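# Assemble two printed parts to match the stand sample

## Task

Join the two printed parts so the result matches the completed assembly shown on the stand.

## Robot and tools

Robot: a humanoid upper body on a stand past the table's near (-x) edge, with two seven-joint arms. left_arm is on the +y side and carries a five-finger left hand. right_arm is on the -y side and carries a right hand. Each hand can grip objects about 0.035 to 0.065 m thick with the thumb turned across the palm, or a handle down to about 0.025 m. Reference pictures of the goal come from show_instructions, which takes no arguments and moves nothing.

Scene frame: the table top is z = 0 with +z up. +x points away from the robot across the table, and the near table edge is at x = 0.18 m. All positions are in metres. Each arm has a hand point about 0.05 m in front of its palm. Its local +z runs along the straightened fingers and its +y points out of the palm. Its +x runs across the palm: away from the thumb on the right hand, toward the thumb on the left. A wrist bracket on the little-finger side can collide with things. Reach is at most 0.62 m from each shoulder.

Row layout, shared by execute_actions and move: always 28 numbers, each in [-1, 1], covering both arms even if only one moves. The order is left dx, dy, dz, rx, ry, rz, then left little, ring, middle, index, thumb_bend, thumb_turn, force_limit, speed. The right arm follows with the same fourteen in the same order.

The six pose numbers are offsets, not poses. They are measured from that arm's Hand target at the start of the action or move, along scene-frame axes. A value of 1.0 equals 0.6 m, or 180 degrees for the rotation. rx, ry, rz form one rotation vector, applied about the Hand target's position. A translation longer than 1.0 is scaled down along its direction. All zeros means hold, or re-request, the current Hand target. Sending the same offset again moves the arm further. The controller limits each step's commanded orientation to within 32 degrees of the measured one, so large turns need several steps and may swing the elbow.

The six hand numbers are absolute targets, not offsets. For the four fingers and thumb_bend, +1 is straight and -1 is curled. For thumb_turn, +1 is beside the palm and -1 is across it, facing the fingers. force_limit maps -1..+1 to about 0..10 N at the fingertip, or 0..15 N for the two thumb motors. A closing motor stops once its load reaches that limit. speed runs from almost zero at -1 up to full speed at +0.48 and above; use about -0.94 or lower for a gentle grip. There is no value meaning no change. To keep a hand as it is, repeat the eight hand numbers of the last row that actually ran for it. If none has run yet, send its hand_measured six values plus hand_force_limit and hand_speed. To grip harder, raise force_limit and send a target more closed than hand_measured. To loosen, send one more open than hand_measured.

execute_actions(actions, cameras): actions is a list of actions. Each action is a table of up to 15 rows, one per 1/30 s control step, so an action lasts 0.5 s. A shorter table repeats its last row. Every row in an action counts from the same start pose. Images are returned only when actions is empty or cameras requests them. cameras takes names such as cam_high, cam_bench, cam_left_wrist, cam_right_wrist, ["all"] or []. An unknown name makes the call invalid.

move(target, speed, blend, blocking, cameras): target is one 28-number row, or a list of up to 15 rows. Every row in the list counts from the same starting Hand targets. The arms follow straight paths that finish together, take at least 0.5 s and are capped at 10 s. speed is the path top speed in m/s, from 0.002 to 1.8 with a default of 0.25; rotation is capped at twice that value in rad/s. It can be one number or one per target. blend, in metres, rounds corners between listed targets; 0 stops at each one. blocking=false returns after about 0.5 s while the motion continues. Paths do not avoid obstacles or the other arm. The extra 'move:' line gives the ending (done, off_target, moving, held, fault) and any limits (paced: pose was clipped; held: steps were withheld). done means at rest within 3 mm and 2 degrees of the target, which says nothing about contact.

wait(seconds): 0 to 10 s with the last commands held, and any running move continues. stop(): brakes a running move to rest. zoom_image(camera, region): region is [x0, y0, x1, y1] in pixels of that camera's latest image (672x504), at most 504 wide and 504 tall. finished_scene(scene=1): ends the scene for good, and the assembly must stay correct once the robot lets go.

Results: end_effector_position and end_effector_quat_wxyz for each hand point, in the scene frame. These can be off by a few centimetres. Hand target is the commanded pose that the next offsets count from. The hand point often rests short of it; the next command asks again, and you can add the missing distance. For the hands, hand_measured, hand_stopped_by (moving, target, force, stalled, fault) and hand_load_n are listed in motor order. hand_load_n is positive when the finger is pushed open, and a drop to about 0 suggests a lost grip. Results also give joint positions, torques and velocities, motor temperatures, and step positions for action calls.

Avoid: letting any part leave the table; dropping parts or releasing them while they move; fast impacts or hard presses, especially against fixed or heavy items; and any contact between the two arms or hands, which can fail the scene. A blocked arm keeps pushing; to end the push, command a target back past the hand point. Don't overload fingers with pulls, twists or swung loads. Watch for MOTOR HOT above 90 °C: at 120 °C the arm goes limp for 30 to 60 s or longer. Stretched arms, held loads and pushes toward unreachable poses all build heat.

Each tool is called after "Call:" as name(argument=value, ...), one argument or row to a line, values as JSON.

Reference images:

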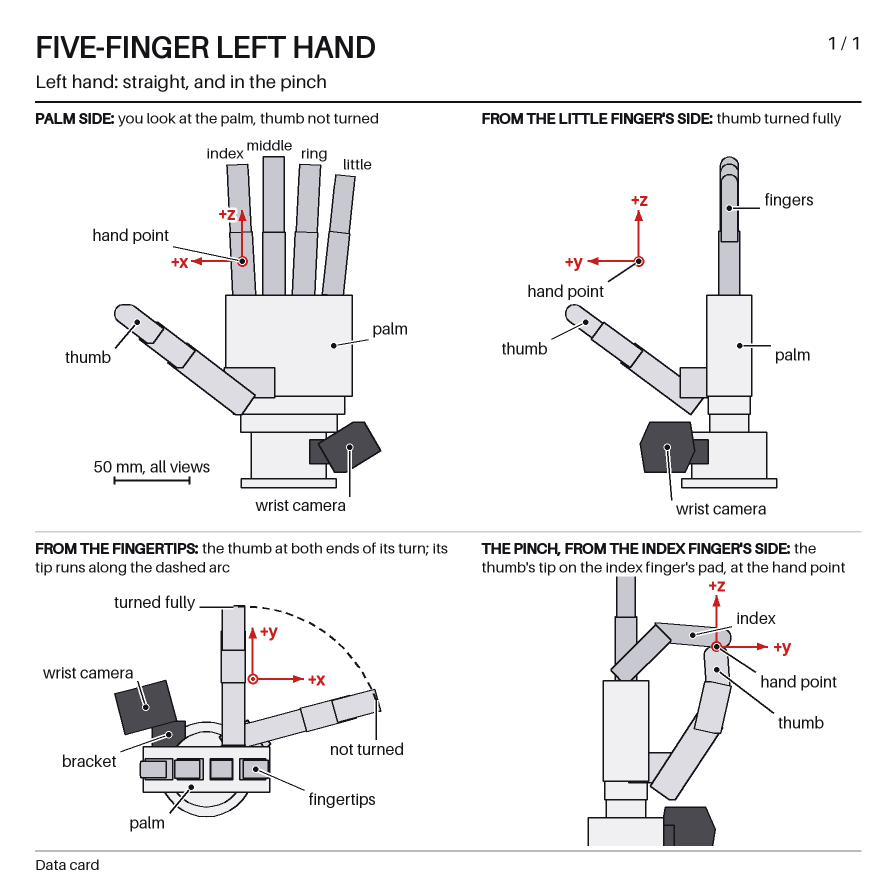

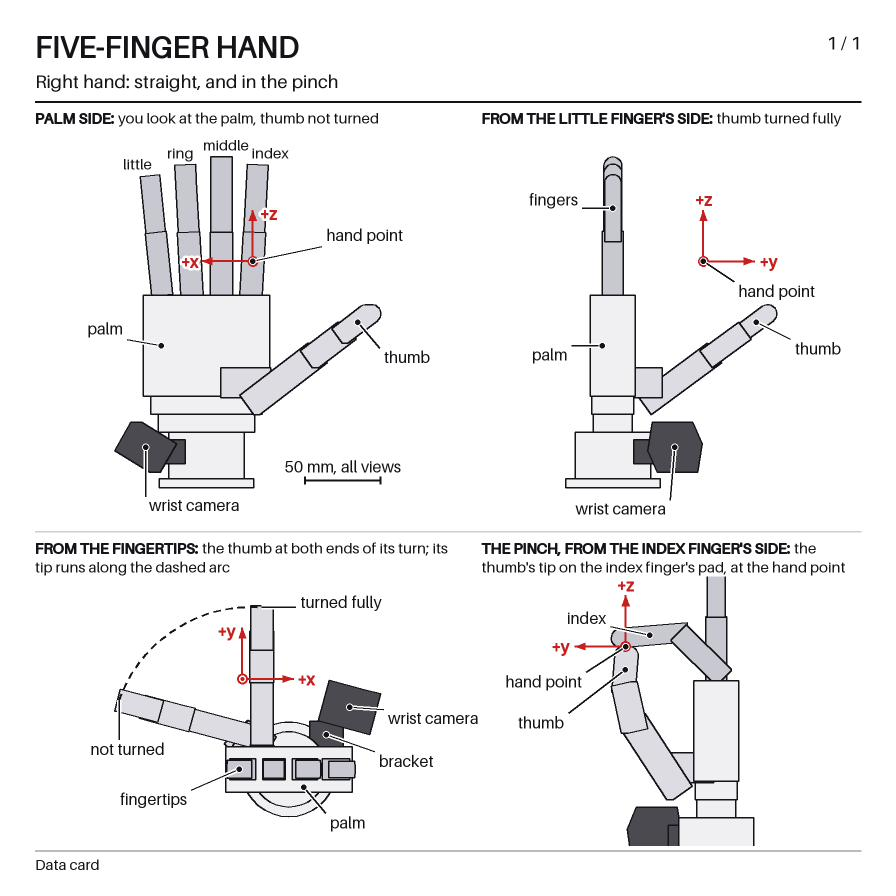

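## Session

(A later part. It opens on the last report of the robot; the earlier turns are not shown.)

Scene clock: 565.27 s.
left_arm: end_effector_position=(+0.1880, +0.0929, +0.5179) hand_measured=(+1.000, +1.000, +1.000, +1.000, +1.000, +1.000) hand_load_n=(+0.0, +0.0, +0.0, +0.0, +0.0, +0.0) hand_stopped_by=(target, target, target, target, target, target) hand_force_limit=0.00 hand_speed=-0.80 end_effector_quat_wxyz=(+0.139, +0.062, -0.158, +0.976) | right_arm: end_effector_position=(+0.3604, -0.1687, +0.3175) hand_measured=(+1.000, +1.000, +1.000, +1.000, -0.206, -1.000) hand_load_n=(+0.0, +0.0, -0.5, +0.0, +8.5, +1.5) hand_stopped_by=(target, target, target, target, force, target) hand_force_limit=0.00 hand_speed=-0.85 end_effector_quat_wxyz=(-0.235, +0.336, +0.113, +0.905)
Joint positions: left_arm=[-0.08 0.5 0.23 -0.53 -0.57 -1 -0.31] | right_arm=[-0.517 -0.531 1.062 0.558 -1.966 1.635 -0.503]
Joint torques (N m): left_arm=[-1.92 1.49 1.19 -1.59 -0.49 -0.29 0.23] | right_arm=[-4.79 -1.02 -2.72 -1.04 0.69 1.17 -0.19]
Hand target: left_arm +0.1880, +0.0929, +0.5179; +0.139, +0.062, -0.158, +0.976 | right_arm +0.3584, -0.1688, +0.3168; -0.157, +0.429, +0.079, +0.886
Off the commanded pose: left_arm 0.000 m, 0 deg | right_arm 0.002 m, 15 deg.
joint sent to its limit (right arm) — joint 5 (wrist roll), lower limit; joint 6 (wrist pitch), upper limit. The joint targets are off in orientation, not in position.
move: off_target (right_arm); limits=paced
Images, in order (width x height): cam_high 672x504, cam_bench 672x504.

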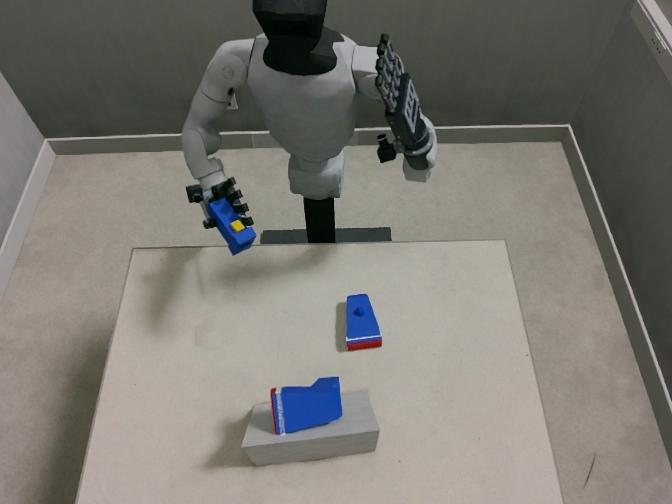

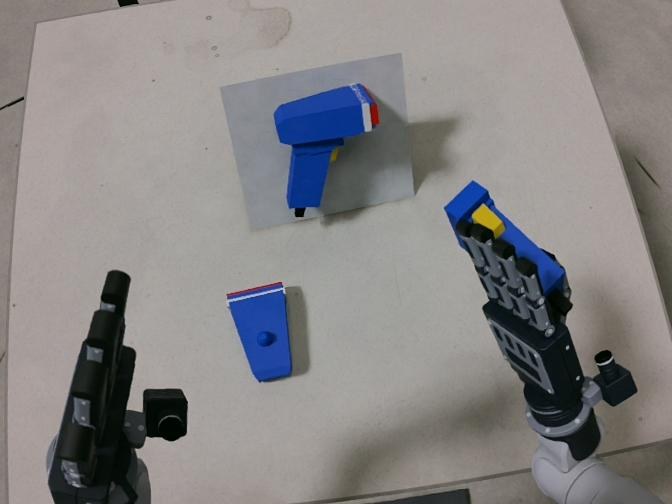

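Call:
move(
  target=[0,0,0,0,0,0,1,1,1,1,1,1,0,-0.8,-0.016,0.365,-0.228,-0.0697,0.327,-0.0717,1,1,1,1,-0.9,-1,0,-0.85],
  speed=0.25,
  cameras=["all"],
)

Call:
zoom_image(
  camera="cam_high",
  region=[280, 200, 440, 360],
)

Call:
zoom_image(
  camera="cam_bench",
  region=[180, 240, 400, 440],
)

Scene clock: 606.73 s.
left_arm: end_effector_position=(+0.1880, +0.0929, +0.5179) hand_measured=(+1.000, +1.000, +1.000, +1.000, +1.000, +1.000) hand_load_n=(+0.0, -0.5, +0.0, +0.0, +0.0, +0.0) hand_stopped_by=(target, target, target, target, target, target) hand_force_limit=0.00 hand_speed=-0.80 end_effector_quat_wxyz=(+0.139, +0.062, -0.158, +0.976) | right_arm: end_effector_position=(+0.3563, -0.0698, +0.2501) hand_measured=(+1.000, +1.000, +1.000, +1.000, -0.206, -1.000) hand_load_n=(+0.0, +0.0, +0.0, +0.0, +8.5, +1.5) hand_stopped_by=(target, target, target, target, force, target) hand_force_limit=0.00 hand_speed=-0.85 end_effector_quat_wxyz=(-0.284, +0.394, +0.109, +0.867)
Joint positions: left_arm=[-0.08 0.5 0.23 -0.53 -0.57 -1 -0.31] | right_arm=[-0.468 -0.068 1.034 0.957 -1.966 1.63 -0.728]
Joint torques (N m): left_arm=[-1.91 1.49 1.2 -1.58 -0.51 -0.29 0.22] | right_arm=[-5.43 0.93 -0.59 -3.08 0.85 0.97 -0.12]
Hand target: left_arm +0.1880, +0.0929, +0.5179; +0.139, +0.062, -0.158, +0.976 | right_arm +0.3559, -0.0682, +0.2539; -0.287, +0.388, +0.106, +0.869 (not the last commanded pose)
Off the commanded pose: left_arm 0.000 m, 0 deg | right_arm 0.139 m, 69 deg.
move: held (right_arm; a check stopped the path); limits=paced,held
pose unreachable (right arm): on one or more control steps of this call, first in action 0 (counted from 0), this arm could not follow its commanded pose, so it was not sent that pose on those steps. It may still have moved: this result reports where it is.
cause: moving toward the commanded pose would bring a part of the arm (just beyond joint 3 (shoulder yaw)) too close to the robot's own body.

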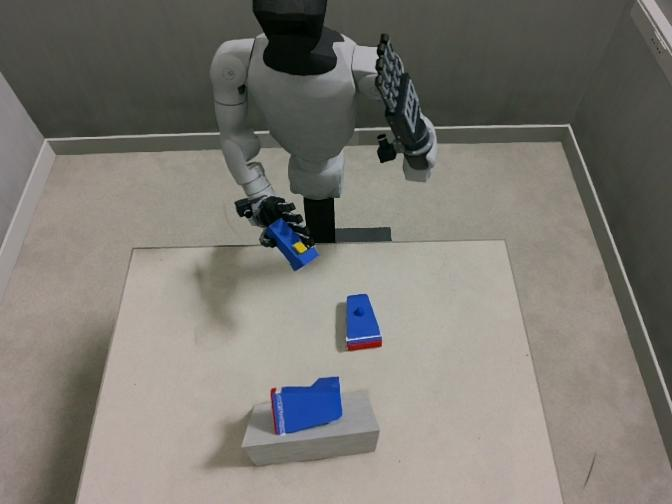

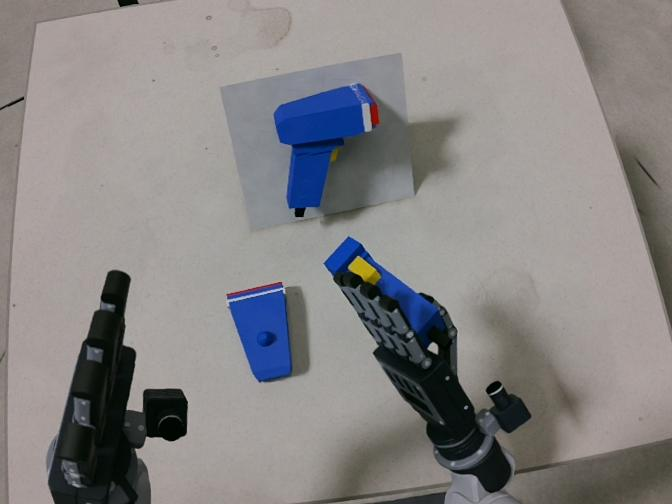

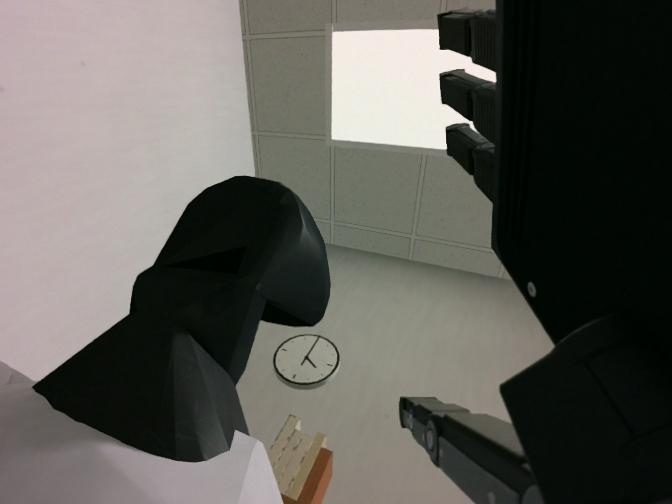

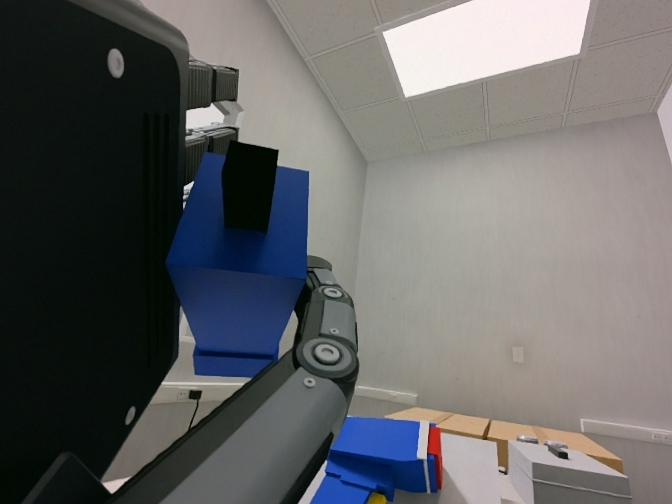

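Scaled by 3.150 from the camera's 672x504 image, which has a finer 960x720 frame.

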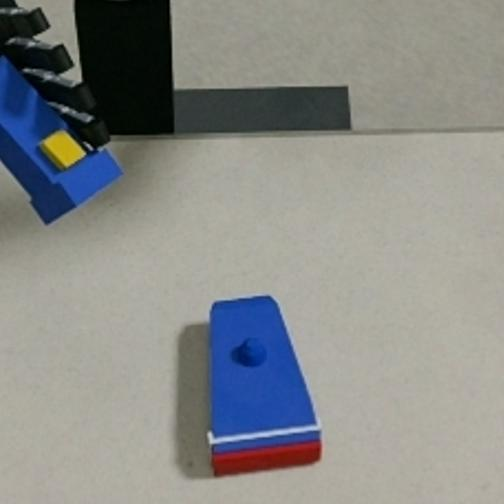

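Scaled by 2.291 from the camera's 672x504 image, which has a finer 960x720 frame.

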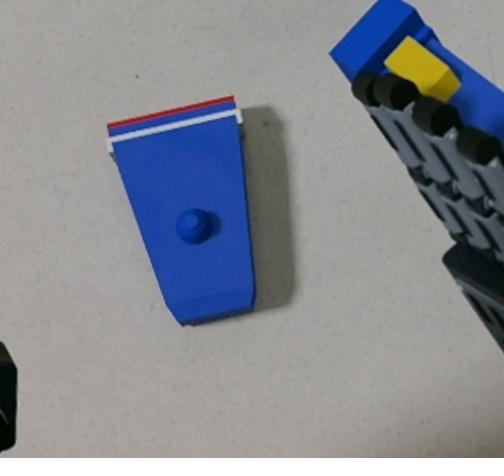

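Call:
move(
  target=[
    [0,0,0,0,0,0,1,1,1,1,1,1,0,-0.8,0.004,-0.168,0.105,0,0,0,1,1,1,1,-0.9,-1,0,-0.85],
    [0,0,0,0,0,0,1,1,1,1,1,1,0,-0.8,-0.0465,-0.168,0.045,-0.1726,0.3135,-0.0683,1,1,1,1,-0.9,-1,0,-0.85],
  ],
  speed=0.25,
  cameras=[],
)

Scene clock: 621.90 s.
left_arm: end_effector_position=(+0.1880, +0.0929, +0.5179) hand_measured=(+1.000, +1.000, +1.000, +1.000, +1.000, +1.000) hand_load_n=(+0.0, +0.0, -0.5, +0.0, -0.5, +0.0) hand_stopped_by=(target, target, target, target, target, target) hand_force_limit=0.00 hand_speed=-0.80 end_effector_quat_wxyz=(+0.139, +0.062, -0.158, +0.976) | right_arm: end_effector_position=(+0.3261, -0.1729, +0.2758) hand_measured=(+1.000, +1.000, +1.000, +1.000, -0.206, -1.000) hand_load_n=(+0.0, +0.0, +0.0, +0.0, +8.0, +1.5) hand_stopped_by=(target, target, target, target, force, target) hand_force_limit=0.00 hand_speed=-0.85 end_effector_quat_wxyz=(-0.098, +0.821, +0.138, +0.545)
Joint positions: left_arm=[-0.08 0.5 0.23 -0.53 -0.57 -1 -0.31] | right_arm=[-0.574 -1.504 0.607 -1.021 -1.581 -0.182 0.73]
Joint torques (N m): left_arm=[-1.91 1.49 1.2 -1.57 -0.5 -0.29 0.22] | right_arm=[-6.18 -1.95 -3.94 -1.32 0.9 1.14 -0.05]
Hand target: left_arm +0.1880, +0.0929, +0.5179; +0.139, +0.062, -0.158, +0.976 | right_arm +0.3280, -0.1690, +0.2809; -0.103, +0.816, +0.139, +0.552
Off the commanded pose: left_arm 0.000 m, 0 deg | right_arm 0.007 m, 1 deg.
move: off_target (right_arm)
No camera images: "cameras" was empty.

Call:
move(
  target=[0,0,0,0,0,0,1,1,1,1,1,1,0,-0.8,0.035,0.365,-0.158,0,0,-0.0778,1,1,1,1,-0.9,-1,0,-0.85],
  speed=0.25,
  cameras=["cam_high","cam_bench","cam_right_wrist"],
)

Call:
zoom_image(
  camera="cam_high",
  region=[280, 200, 440, 360],
)

Call:
zoom_image(
  camera="cam_bench",
  region=[180, 240, 400, 440],
)

Scene clock: 629.37 s.
left_arm: end_effector_position=(+0.1880, +0.0929, +0.5179) hand_measured=(+1.000, +1.000, +1.000, +1.000, +1.000, +1.000) hand_load_n=(+0.0, +0.0, +0.0, +0.0, +0.0, +0.0) hand_stopped_by=(target, target, target, target, target, target) hand_force_limit=0.00 hand_speed=-0.80 end_effector_quat_wxyz=(+0.139, +0.062, -0.158, +0.976) | right_arm: end_effector_position=(+0.3453, +0.0503, +0.1827) hand_measured=(+1.000, +1.000, +1.000, +1.000, -0.206, -1.000) hand_load_n=(+0.0, +0.0, +0.0, +0.0, +8.5, +1.5) hand_stopped_by=(target, target, target, target, force, target) hand_force_limit=0.00 hand_speed=-0.85 end_effector_quat_wxyz=(-0.108, +0.830, +0.069, +0.543)
Joint positions: left_arm=[-0.08 0.5 0.23 -0.53 -0.57 -1 -0.31] | right_arm=[-1.192 0.015 1.558 -0.006 -1.833 0.137 1.412]
Joint torques (N m): left_arm=[-1.92 1.49 1.2 -1.58 -0.5 -0.29 0.22] | right_arm=[-9.13 1.27 -2.9 -1 0.68 0.77 -0.12]
Hand target: left_arm +0.1880, +0.0929, +0.5179; +0.139, +0.062, -0.158, +0.976 | right_arm +0.3490, +0.0500, +0.1861; -0.035, +0.827, +0.038, +0.560
Off the commanded pose: left_arm 0.000 m, 0 deg | right_arm 0.005 m, 9 deg.
joint read past its limit (right arm) — joint 2 (shoulder roll), upper limit.
joint sent to its limit (right arm) — joint 2 (shoulder roll), upper limit. The joint targets are off in orientation, not in position.
move: off_target (right_arm)
Images, in order (width x height): cam_high 672x504, cam_bench 672x504, cam_right_wrist 672x504.

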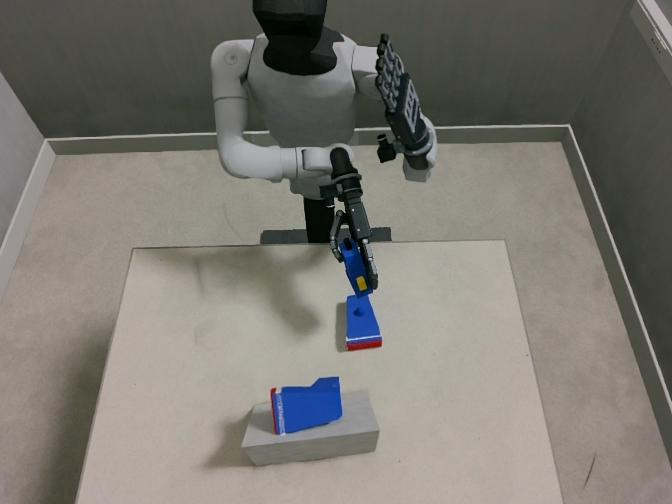

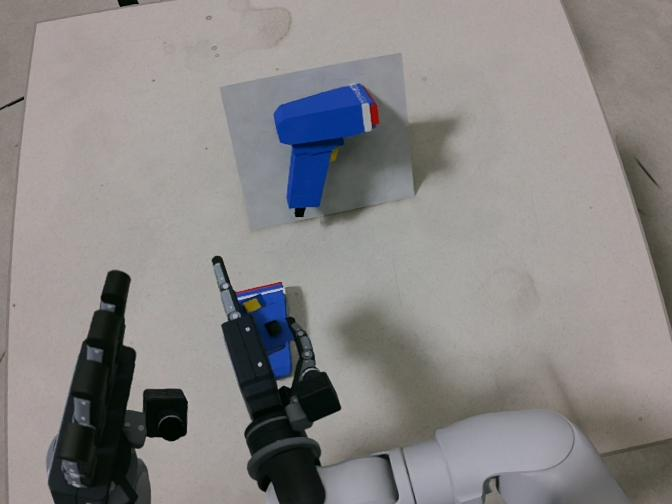

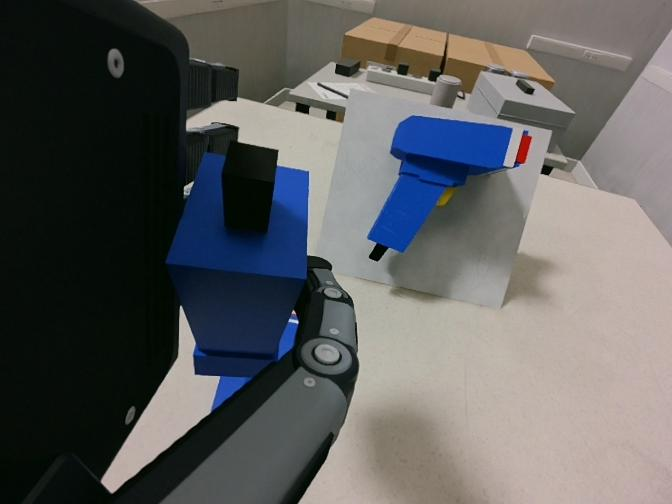

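Scaled by 3.150 from the camera's 672x504 image, which has a finer 960x720 frame.

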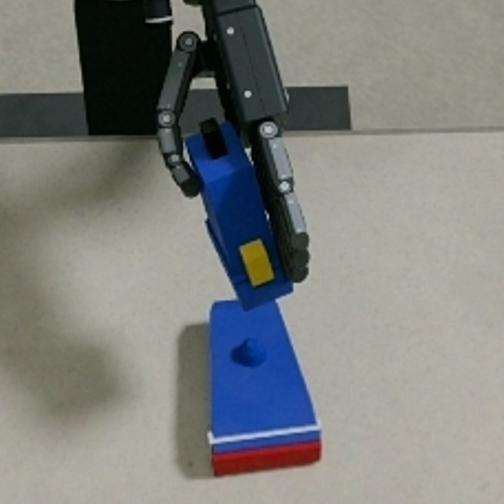

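Scaled by 2.291 from the camera's 672x504 image, which has a finer 960x720 frame.

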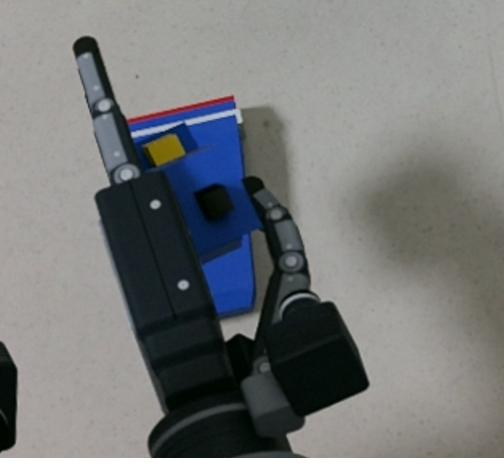

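Call:
move(
  target=[0.32,0.178,-0.28,-0.0094,0.452,0.147,1,1,1,1,1,1,0,-0.8,-0.035,-0.367,0.158,0,0,0.0778,1,1,1,1,-0.9,-1,0,-0.85],
  speed=0.35,
  cameras=["cam_bench"],
)

Scene clock: 673.97 s.
left_arm: end_effector_position=(+0.3797, +0.1997, +0.3465) hand_measured=(+1.000, +1.000, +1.000, +1.000, +1.000, +1.000) hand_load_n=(+0.0, +0.0, +0.0, +0.0, +0.0, +0.0) hand_stopped_by=(target, target, target, target, target, target) hand_force_limit=0.00 hand_speed=-0.80 end_effector_quat_wxyz=(+0.002, +0.709, +0.002, +0.705) | right_arm: end_effector_position=(+0.3291, -0.1711, +0.2803) hand_measured=(+1.000, +1.000, +1.000, +1.000, -0.206, -1.000) hand_load_n=(+0.5, +0.0, +0.0, +0.0, +8.5, +1.5) hand_stopped_by=(target, target, target, target, force, target) hand_force_limit=0.00 hand_speed=-0.85 end_effector_quat_wxyz=(-0.085, +0.817, +0.132, +0.555)
Joint positions: left_arm=[0.557 0.863 0.395 -0.57 -0.961 -0.125 0.219] | right_arm=[-1.146 -1.583 1.322 -1.039 -1.645 0.067 0.822]
Joint torques (N m): left_arm=[-0.41 2.17 3.65 -1.91 -0.32 -1.03 0.14] | right_arm=[-4.34 -2.15 -4.14 -1.3 0.95 1.12 -0.18]
Motor temperatures (°C): left_arm=[45 49 35 44 35 38 33] | right_arm=[58 47 47 45 41 35 30]
Hand target: left_arm +0.3800, +0.1997, +0.3499; +0.000, +0.707, -0.001, +0.707 | right_arm +0.3280, -0.1702, +0.2809; -0.103, +0.816, +0.139, +0.552
Off the commanded pose: left_arm 0.004 m, 1 deg | right_arm 0.002 m, 2 deg.
joint sent to its limit (right arm) — joint 2 (shoulder roll), lower limit. The joint targets still meet the commanded pose.
move: off_target (left_arm)
Images, in order (width x height): cam_bench 672x504.

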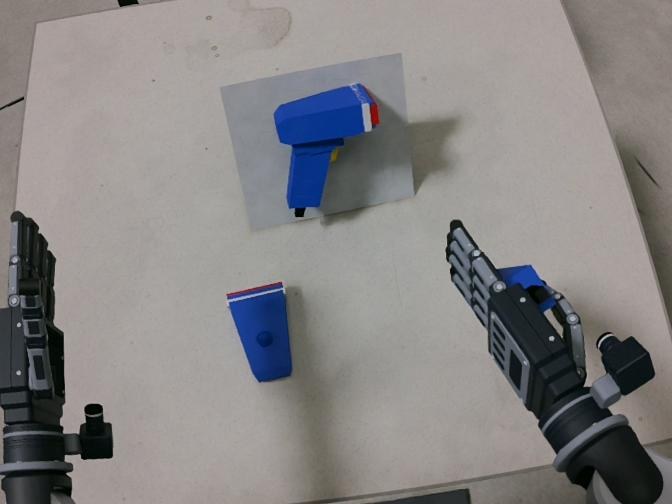

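Call:
move(
  target=[
    [-0.046,-0.137,-0.2,-0.0266,0.1371,0.1202,1,1,1,1,1,1,0,-0.8,0,0,0,0,0,0,1,1,1,1,-0.9,-1,0,-0.85],
    [-0.046,-0.137,-0.39,-0.0266,0.1371,0.1202,1,1,1,1,1,1,0,-0.8,0,0,0,0,0,0,1,1,1,1,-0.9,-1,0,-0.85],
  ],
  speed=0.25,
  cameras=["cam_high","cam_bench","cam_left_wrist"],
)

Scene clock: 698.97 s.
left_arm: end_effector_position=(+0.3520, +0.1189, +0.1162) hand_measured=(+1.000, +1.000, +1.000, +1.000, +1.000, +1.000) hand_load_n=(+0.0, +0.0, +0.0, +0.0, +0.0, +0.0) hand_stopped_by=(target, target, target, target, target, target) hand_force_limit=0.00 hand_speed=-0.80 end_effector_quat_wxyz=(-0.103, +0.828, +0.162, +0.527) | right_arm: end_effector_position=(+0.3291, -0.1711, +0.2803) hand_measured=(+1.000, +1.000, +1.000, +1.000, -0.206, -1.000) hand_load_n=(+0.0, +0.0, +0.0, +0.0, +8.5, +1.5) hand_stopped_by=(target, target, target, target, force, target) hand_force_limit=0.00 hand_speed=-0.85 end_effector_quat_wxyz=(-0.085, +0.817, +0.132, +0.555)
Joint positions: left_arm=[0.197 0.294 -0.461 -0.081 -0.438 -0.178 0.891] | right_arm=[-1.146 -1.583 1.322 -1.039 -1.645 0.067 0.822]
Joint torques (N m): left_arm=[-1.13 0.31 0.34 -1.65 0.36 -0.91 0.03] | right_arm=[-4.91 -2.06 -3.47 -1.3 0.72 1.21 -0.14]
Motor temperatures (°C): left_arm=[44 50 39 45 35 38 33] | right_arm=[50 49 48 45 41 35 30]
Hand target: left_arm +0.3524, +0.1175, +0.1159; -0.103, +0.828, +0.160, +0.528 | right_arm +0.3282, -0.1699, +0.2808; -0.088, +0.817, +0.131, +0.555 (not the last commanded pose)
Off the commanded pose: left_arm 0.002 m, 0 deg | right_arm 0.002 m, 2 deg.
joint sent to its limit (right arm) — joint 2 (shoulder roll), lower limit.
move: done
Images, in order (width x height): cam_high 672x504, cam_bench 672x504, cam_left_wrist 672x504.

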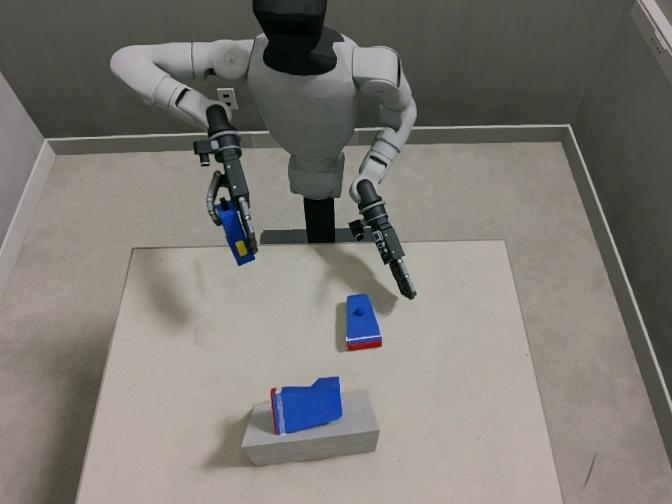

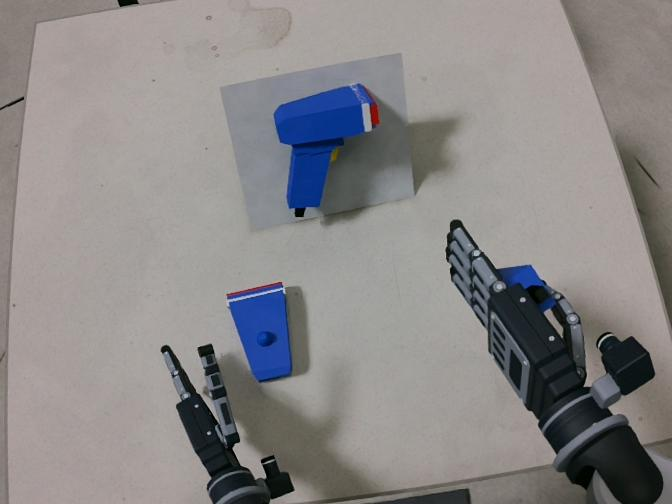

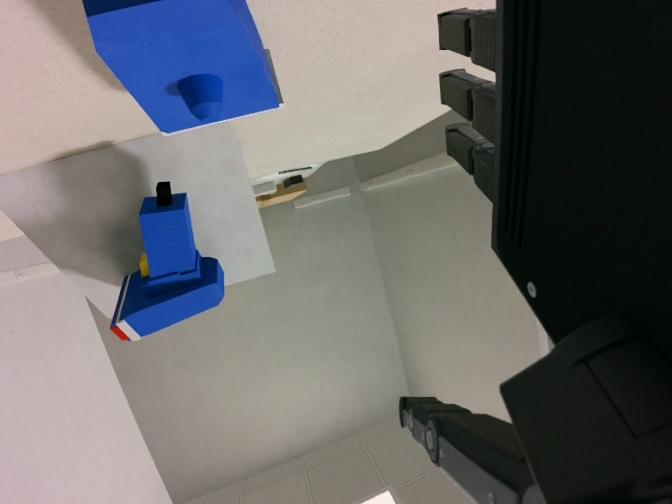

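Call:
move(
  target=[
    [0.038,0.015,-0.01,0,0,0,1,1,1,1,1,1,0,-0.8,0,0,0,0,0,0,1,1,1,1,-0.9,-1,0,-0.85],
    [0.097,-0.14,-0.01,0,0,0,1,1,1,1,1,1,0,-0.8,0,0,0,0,0,0,1,1,1,1,-0.9,-1,0,-0.85],
  ],
  speed=[0.1,0.06],
  cameras=["cam_high","cam_bench","cam_left_wrist"],
)

Scene clock: 718.47 s.
left_arm: end_effector_position=(+0.4018, +0.0601, +0.1112) hand_measured=(+1.000, +1.000, +1.000, +1.000, +1.000, +1.000) hand_load_n=(+0.0, +0.0, +0.0, +0.0, +0.0, +0.0) hand_stopped_by=(target, target, target, target, target, target) hand_force_limit=0.00 hand_speed=-0.80 end_effector_quat_wxyz=(-0.102, +0.827, +0.162, +0.529) | right_arm: end_effector_position=(+0.3291, -0.1711, +0.2803) hand_measured=(+1.000, +1.000, +1.000, +1.000, -0.206, -1.000) hand_load_n=(+0.0, +0.0, +0.0, +0.0, +8.5, +1.5) hand_stopped_by=(target, target, target, target, force, target) hand_force_limit=0.00 hand_speed=-0.85 end_effector_quat_wxyz=(-0.085, +0.817, +0.132, +0.555)
Joint positions: left_arm=[-0.112 0.091 -0.479 0.186 -0.387 -0.111 0.972] | right_arm=[-1.146 -1.583 1.322 -1.039 -1.645 0.067 0.822]
Joint torques (N m): left_arm=[-1.78 -0.06 0.16 -2.67 0.09 -0.81 0.03] | right_arm=[-4.88 -2.18 -3.48 -1.48 0.82 1.2 -0.16]
Hand target: left_arm +0.4001, +0.0616, +0.1101; -0.102, +0.828, +0.163, +0.527 (not the last commanded pose) | right_arm +0.3282, -0.1699, +0.2808; -0.088, +0.817, +0.131, +0.555
Off the commanded pose: left_arm 0.028 m, 0 deg | right_arm 0.002 m, 0 deg.
joint sent to its limit (right arm) — joint 2 (shoulder roll), lower limit. The joint targets still meet the commanded pose.
move: held (left_arm; a check stopped the path); path passed 1 of 2 targets; limits=held
pose unreachable (left arm): on one or more control steps of this call, first in action 0 (counted from 0), this arm could not follow its commanded pose, so it was not sent that pose on those steps. It may still have moved: this result reports where it is.
cause: moving toward the commanded pose would bring a part of the arm (just beyond joint 3 (shoulder yaw)) too close to the robot's own body.
Images, in order (width x height): cam_high 672x504, cam_bench 672x504, cam_left_wrist 672x504.

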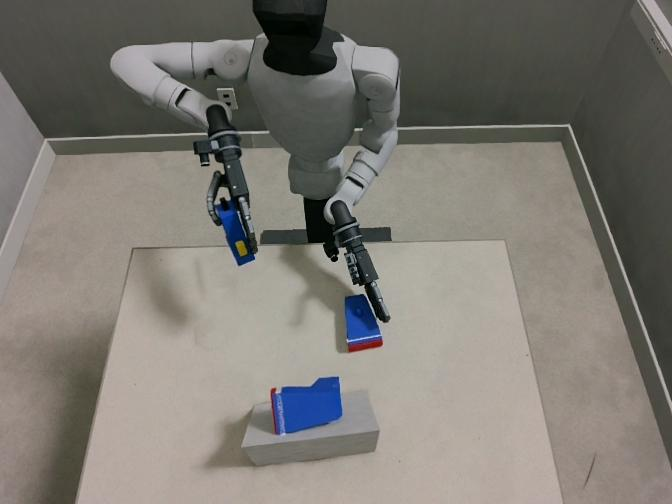

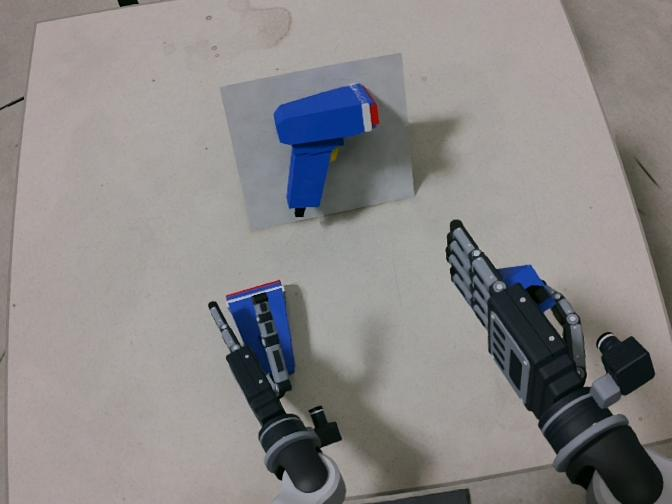

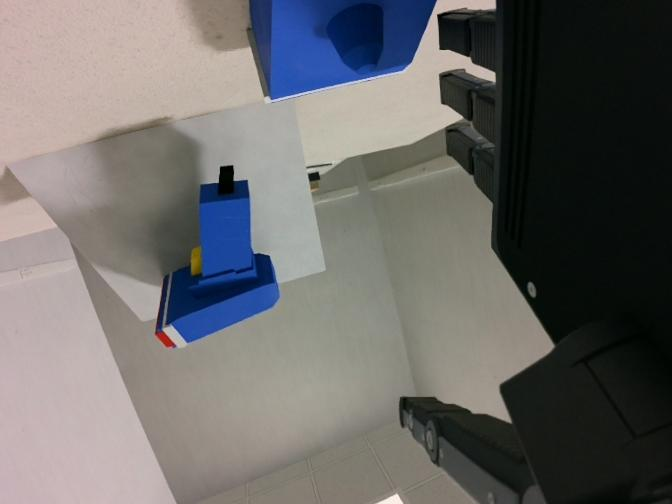

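Call:
zoom_image(
  camera="cam_high",
  region=[300, 250, 430, 370],
)

Call:
zoom_image(
  camera="cam_bench",
  region=[180, 240, 400, 440],
)

Scaled by 3.877 from the camera's 672x504 image, which has a finer 960x720 frame.

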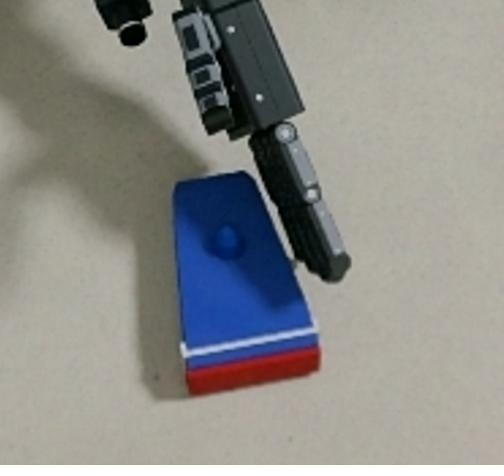

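Scaled by 2.291 from the camera's 672x504 image, which has a finer 960x720 frame.

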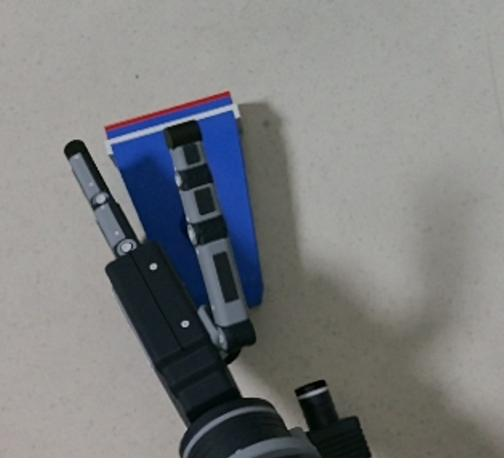

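Call:
move(
  target=[
    [-0.075,0.15,0.033,0,0,0,1,1,1,1,1,1,0,-0.8,0,0,0,0,0,0,1,1,1,1,-0.9,-1,0,-0.85],
    [-0.175,0.13,0.025,0,0,-0.261,1,1,1,1,1,1,0,-0.8,0,0,0,0,0,0,1,1,1,1,-0.9,-1,0,-0.85],
    [-0.142,0.064,-0.003,0,0,-0.261,1,1,1,1,1,1,0,-0.8,0,0,0,0,0,0,1,1,1,1,-0.9,-1,0,-0.85],
  ],
  speed=[0.2,0.25,0.1],
  blend=0.01,
  cameras=["cam_high","cam_bench","cam_left_wrist"],
)

Call:
zoom_image(
  camera="cam_high",
  region=[300, 250, 430, 370],
)

Scene clock: 749.47 s.
left_arm: end_effector_position=(+0.3169, +0.1018, +0.1112) hand_measured=(+1.000, +1.000, +1.000, +1.000, +1.000, +1.000) hand_load_n=(+0.0, +0.0, -0.5, +0.0, +0.0, +0.0) hand_stopped_by=(target, target, target, target, target, target) hand_force_limit=0.00 hand_speed=-0.80 end_effector_quat_wxyz=(+0.115, +0.822, -0.181, +0.527) | right_arm: end_effector_position=(+0.3291, -0.1711, +0.2803) hand_measured=(+1.000, +1.000, +1.000, +1.000, -0.206, -1.000) hand_load_n=(+0.0, +0.0, +0.5, +0.0, +8.5, +1.5) hand_stopped_by=(target, target, target, target, force, target) hand_force_limit=0.00 hand_speed=-0.85 end_effector_quat_wxyz=(-0.085, +0.817, +0.132, +0.555)
Joint positions: left_arm=[0.199 0.766 -0.398 0.191 -0.634 -0.411 -0.089] | right_arm=[-1.146 -1.583 1.322 -1.039 -1.645 0.067 0.822]
Joint torques (N m): left_arm=[-0.85 1.36 1.12 -1.08 -0.19 -0.97 0.12] | right_arm=[-4.79 -2.2 -3.44 -1.46 0.75 1.2 -0.15]
Hand target: left_arm +0.3149, +0.1000, +0.1083; +0.117, +0.825, -0.180, +0.523 | right_arm +0.3282, -0.1699, +0.2808; -0.088, +0.817, +0.131, +0.555
Off the commanded pose: left_arm 0.004 m, 0 deg | right_arm 0.002 m, 0 deg.
joint sent to its limit (right arm) — joint 2 (shoulder roll), lower limit. The joint targets still meet the commanded pose.
move: off_target (left_arm)
Images, in order (width x height): cam_high 672x504, cam_bench 672x504, cam_left_wrist 672x504.

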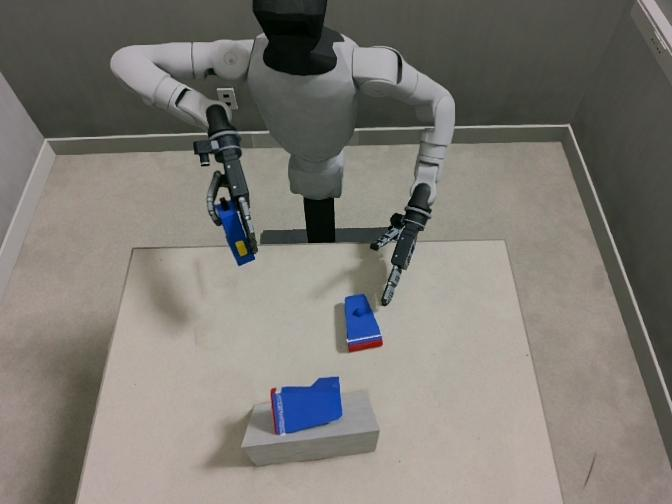

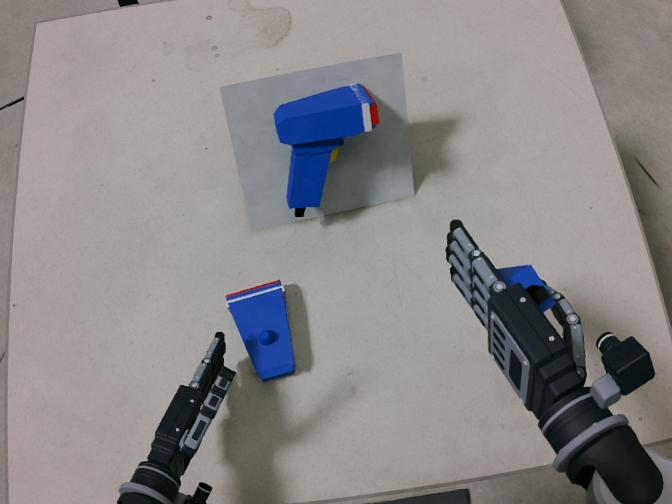

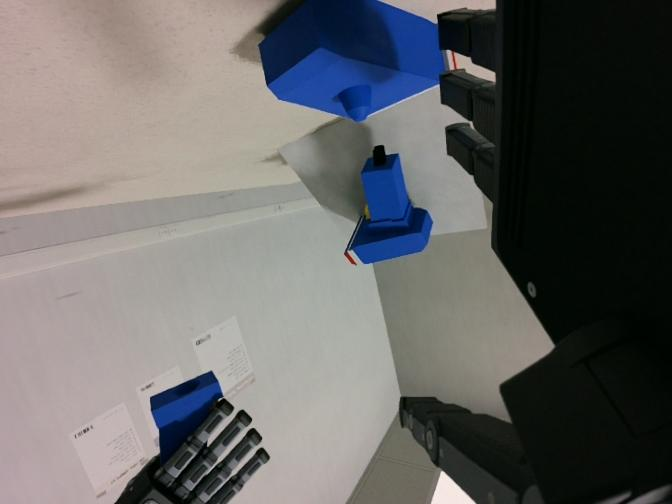

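Scaled by 3.877 from the camera's 672x504 image, which has a finer 960x720 frame.

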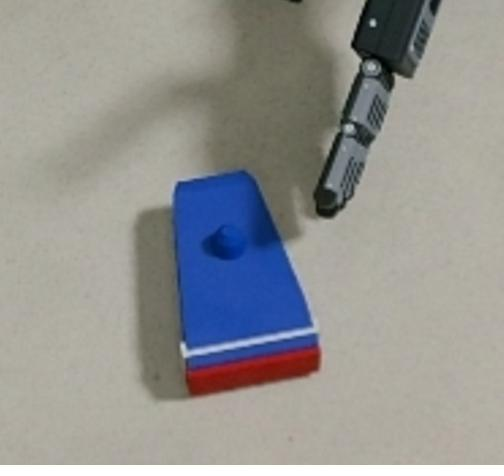

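Call:
move(
  target=[
    [-0.037,0,-0.002,0,0,0,1,1,1,1,1,1,0,-0.8,0,0,0,0,0,0,1,1,1,1,-0.9,-1,0,-0.85],
    [-0.037,-0.092,-0.002,0,0,0,1,1,1,1,1,1,0,-0.8,0,0,0,0,0,0,1,1,1,1,-0.9,-1,0,-0.85],
  ],
  speed=[0.15,0.06],
  cameras=["cam_high","cam_bench"],
)

Call:
zoom_image(
  camera="cam_high",
  region=[300, 250, 430, 370],
)

Scene clock: 761.60 s.
left_arm: end_effector_position=(+0.2935, +0.0484, +0.1063) hand_measured=(+1.000, +1.000, +1.000, +1.000, +1.000, +1.000) hand_load_n=(+0.0, +0.0, +0.0, +0.0, +0.0, +0.0) hand_stopped_by=(target, target, target, target, target, target) hand_force_limit=0.00 hand_speed=-0.80 end_effector_quat_wxyz=(+0.113, +0.825, -0.180, +0.523) | right_arm: end_effector_position=(+0.3291, -0.1711, +0.2803) hand_measured=(+1.000, +1.000, +1.000, +1.000, -0.206, -1.000) hand_load_n=(+0.0, +0.0, +0.0, +0.0, +8.5, +1.5) hand_stopped_by=(target, target, target, target, force, target) hand_force_limit=0.00 hand_speed=-0.85 end_effector_quat_wxyz=(-0.085, +0.817, +0.132, +0.555)
Joint positions: left_arm=[0.239 0.656 -0.499 0.021 -0.455 -0.31 0.135] | right_arm=[-1.146 -1.583 1.322 -1.039 -1.645 0.067 0.822]
Joint torques (N m): left_arm=[-0.75 0.87 0.66 -2.21 -0.07 -0.92 0.14] | right_arm=[-5.02 -2.13 -3.45 -1.38 0.64 1.18 -0.17]
Hand target: left_arm +0.2927, +0.0448, +0.1071; +0.117, +0.825, -0.180, +0.523 | right_arm +0.3282, -0.1699, +0.2808; -0.088, +0.817, +0.131, +0.555
Off the commanded pose: left_arm 0.004 m, 0 deg | right_arm 0.002 m, 0 deg.
joint sent to its limit (right arm) — joint 2 (shoulder roll), lower limit. The joint targets still meet the commanded pose.
move: off_target (left_arm)
Images, in order (width x height): cam_high 672x504, cam_bench 672x504.

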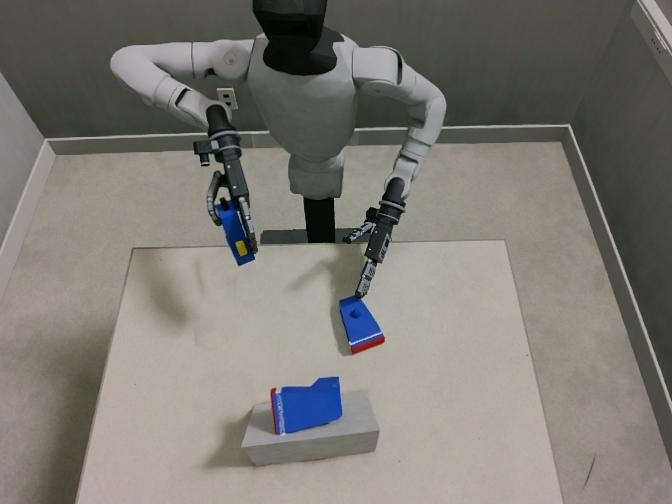

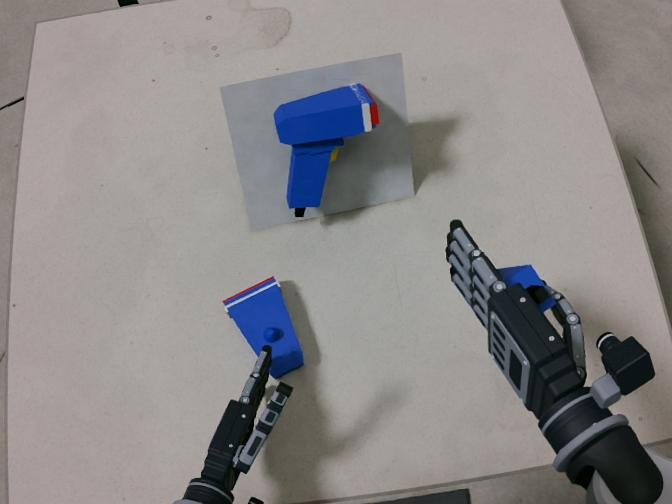

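Scaled by 3.877 from the camera's 672x504 image, which has a finer 960x720 frame.

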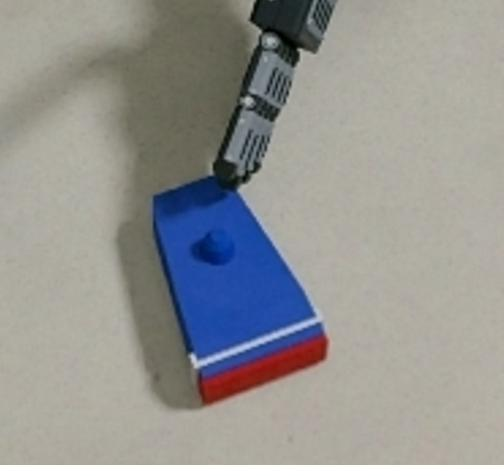

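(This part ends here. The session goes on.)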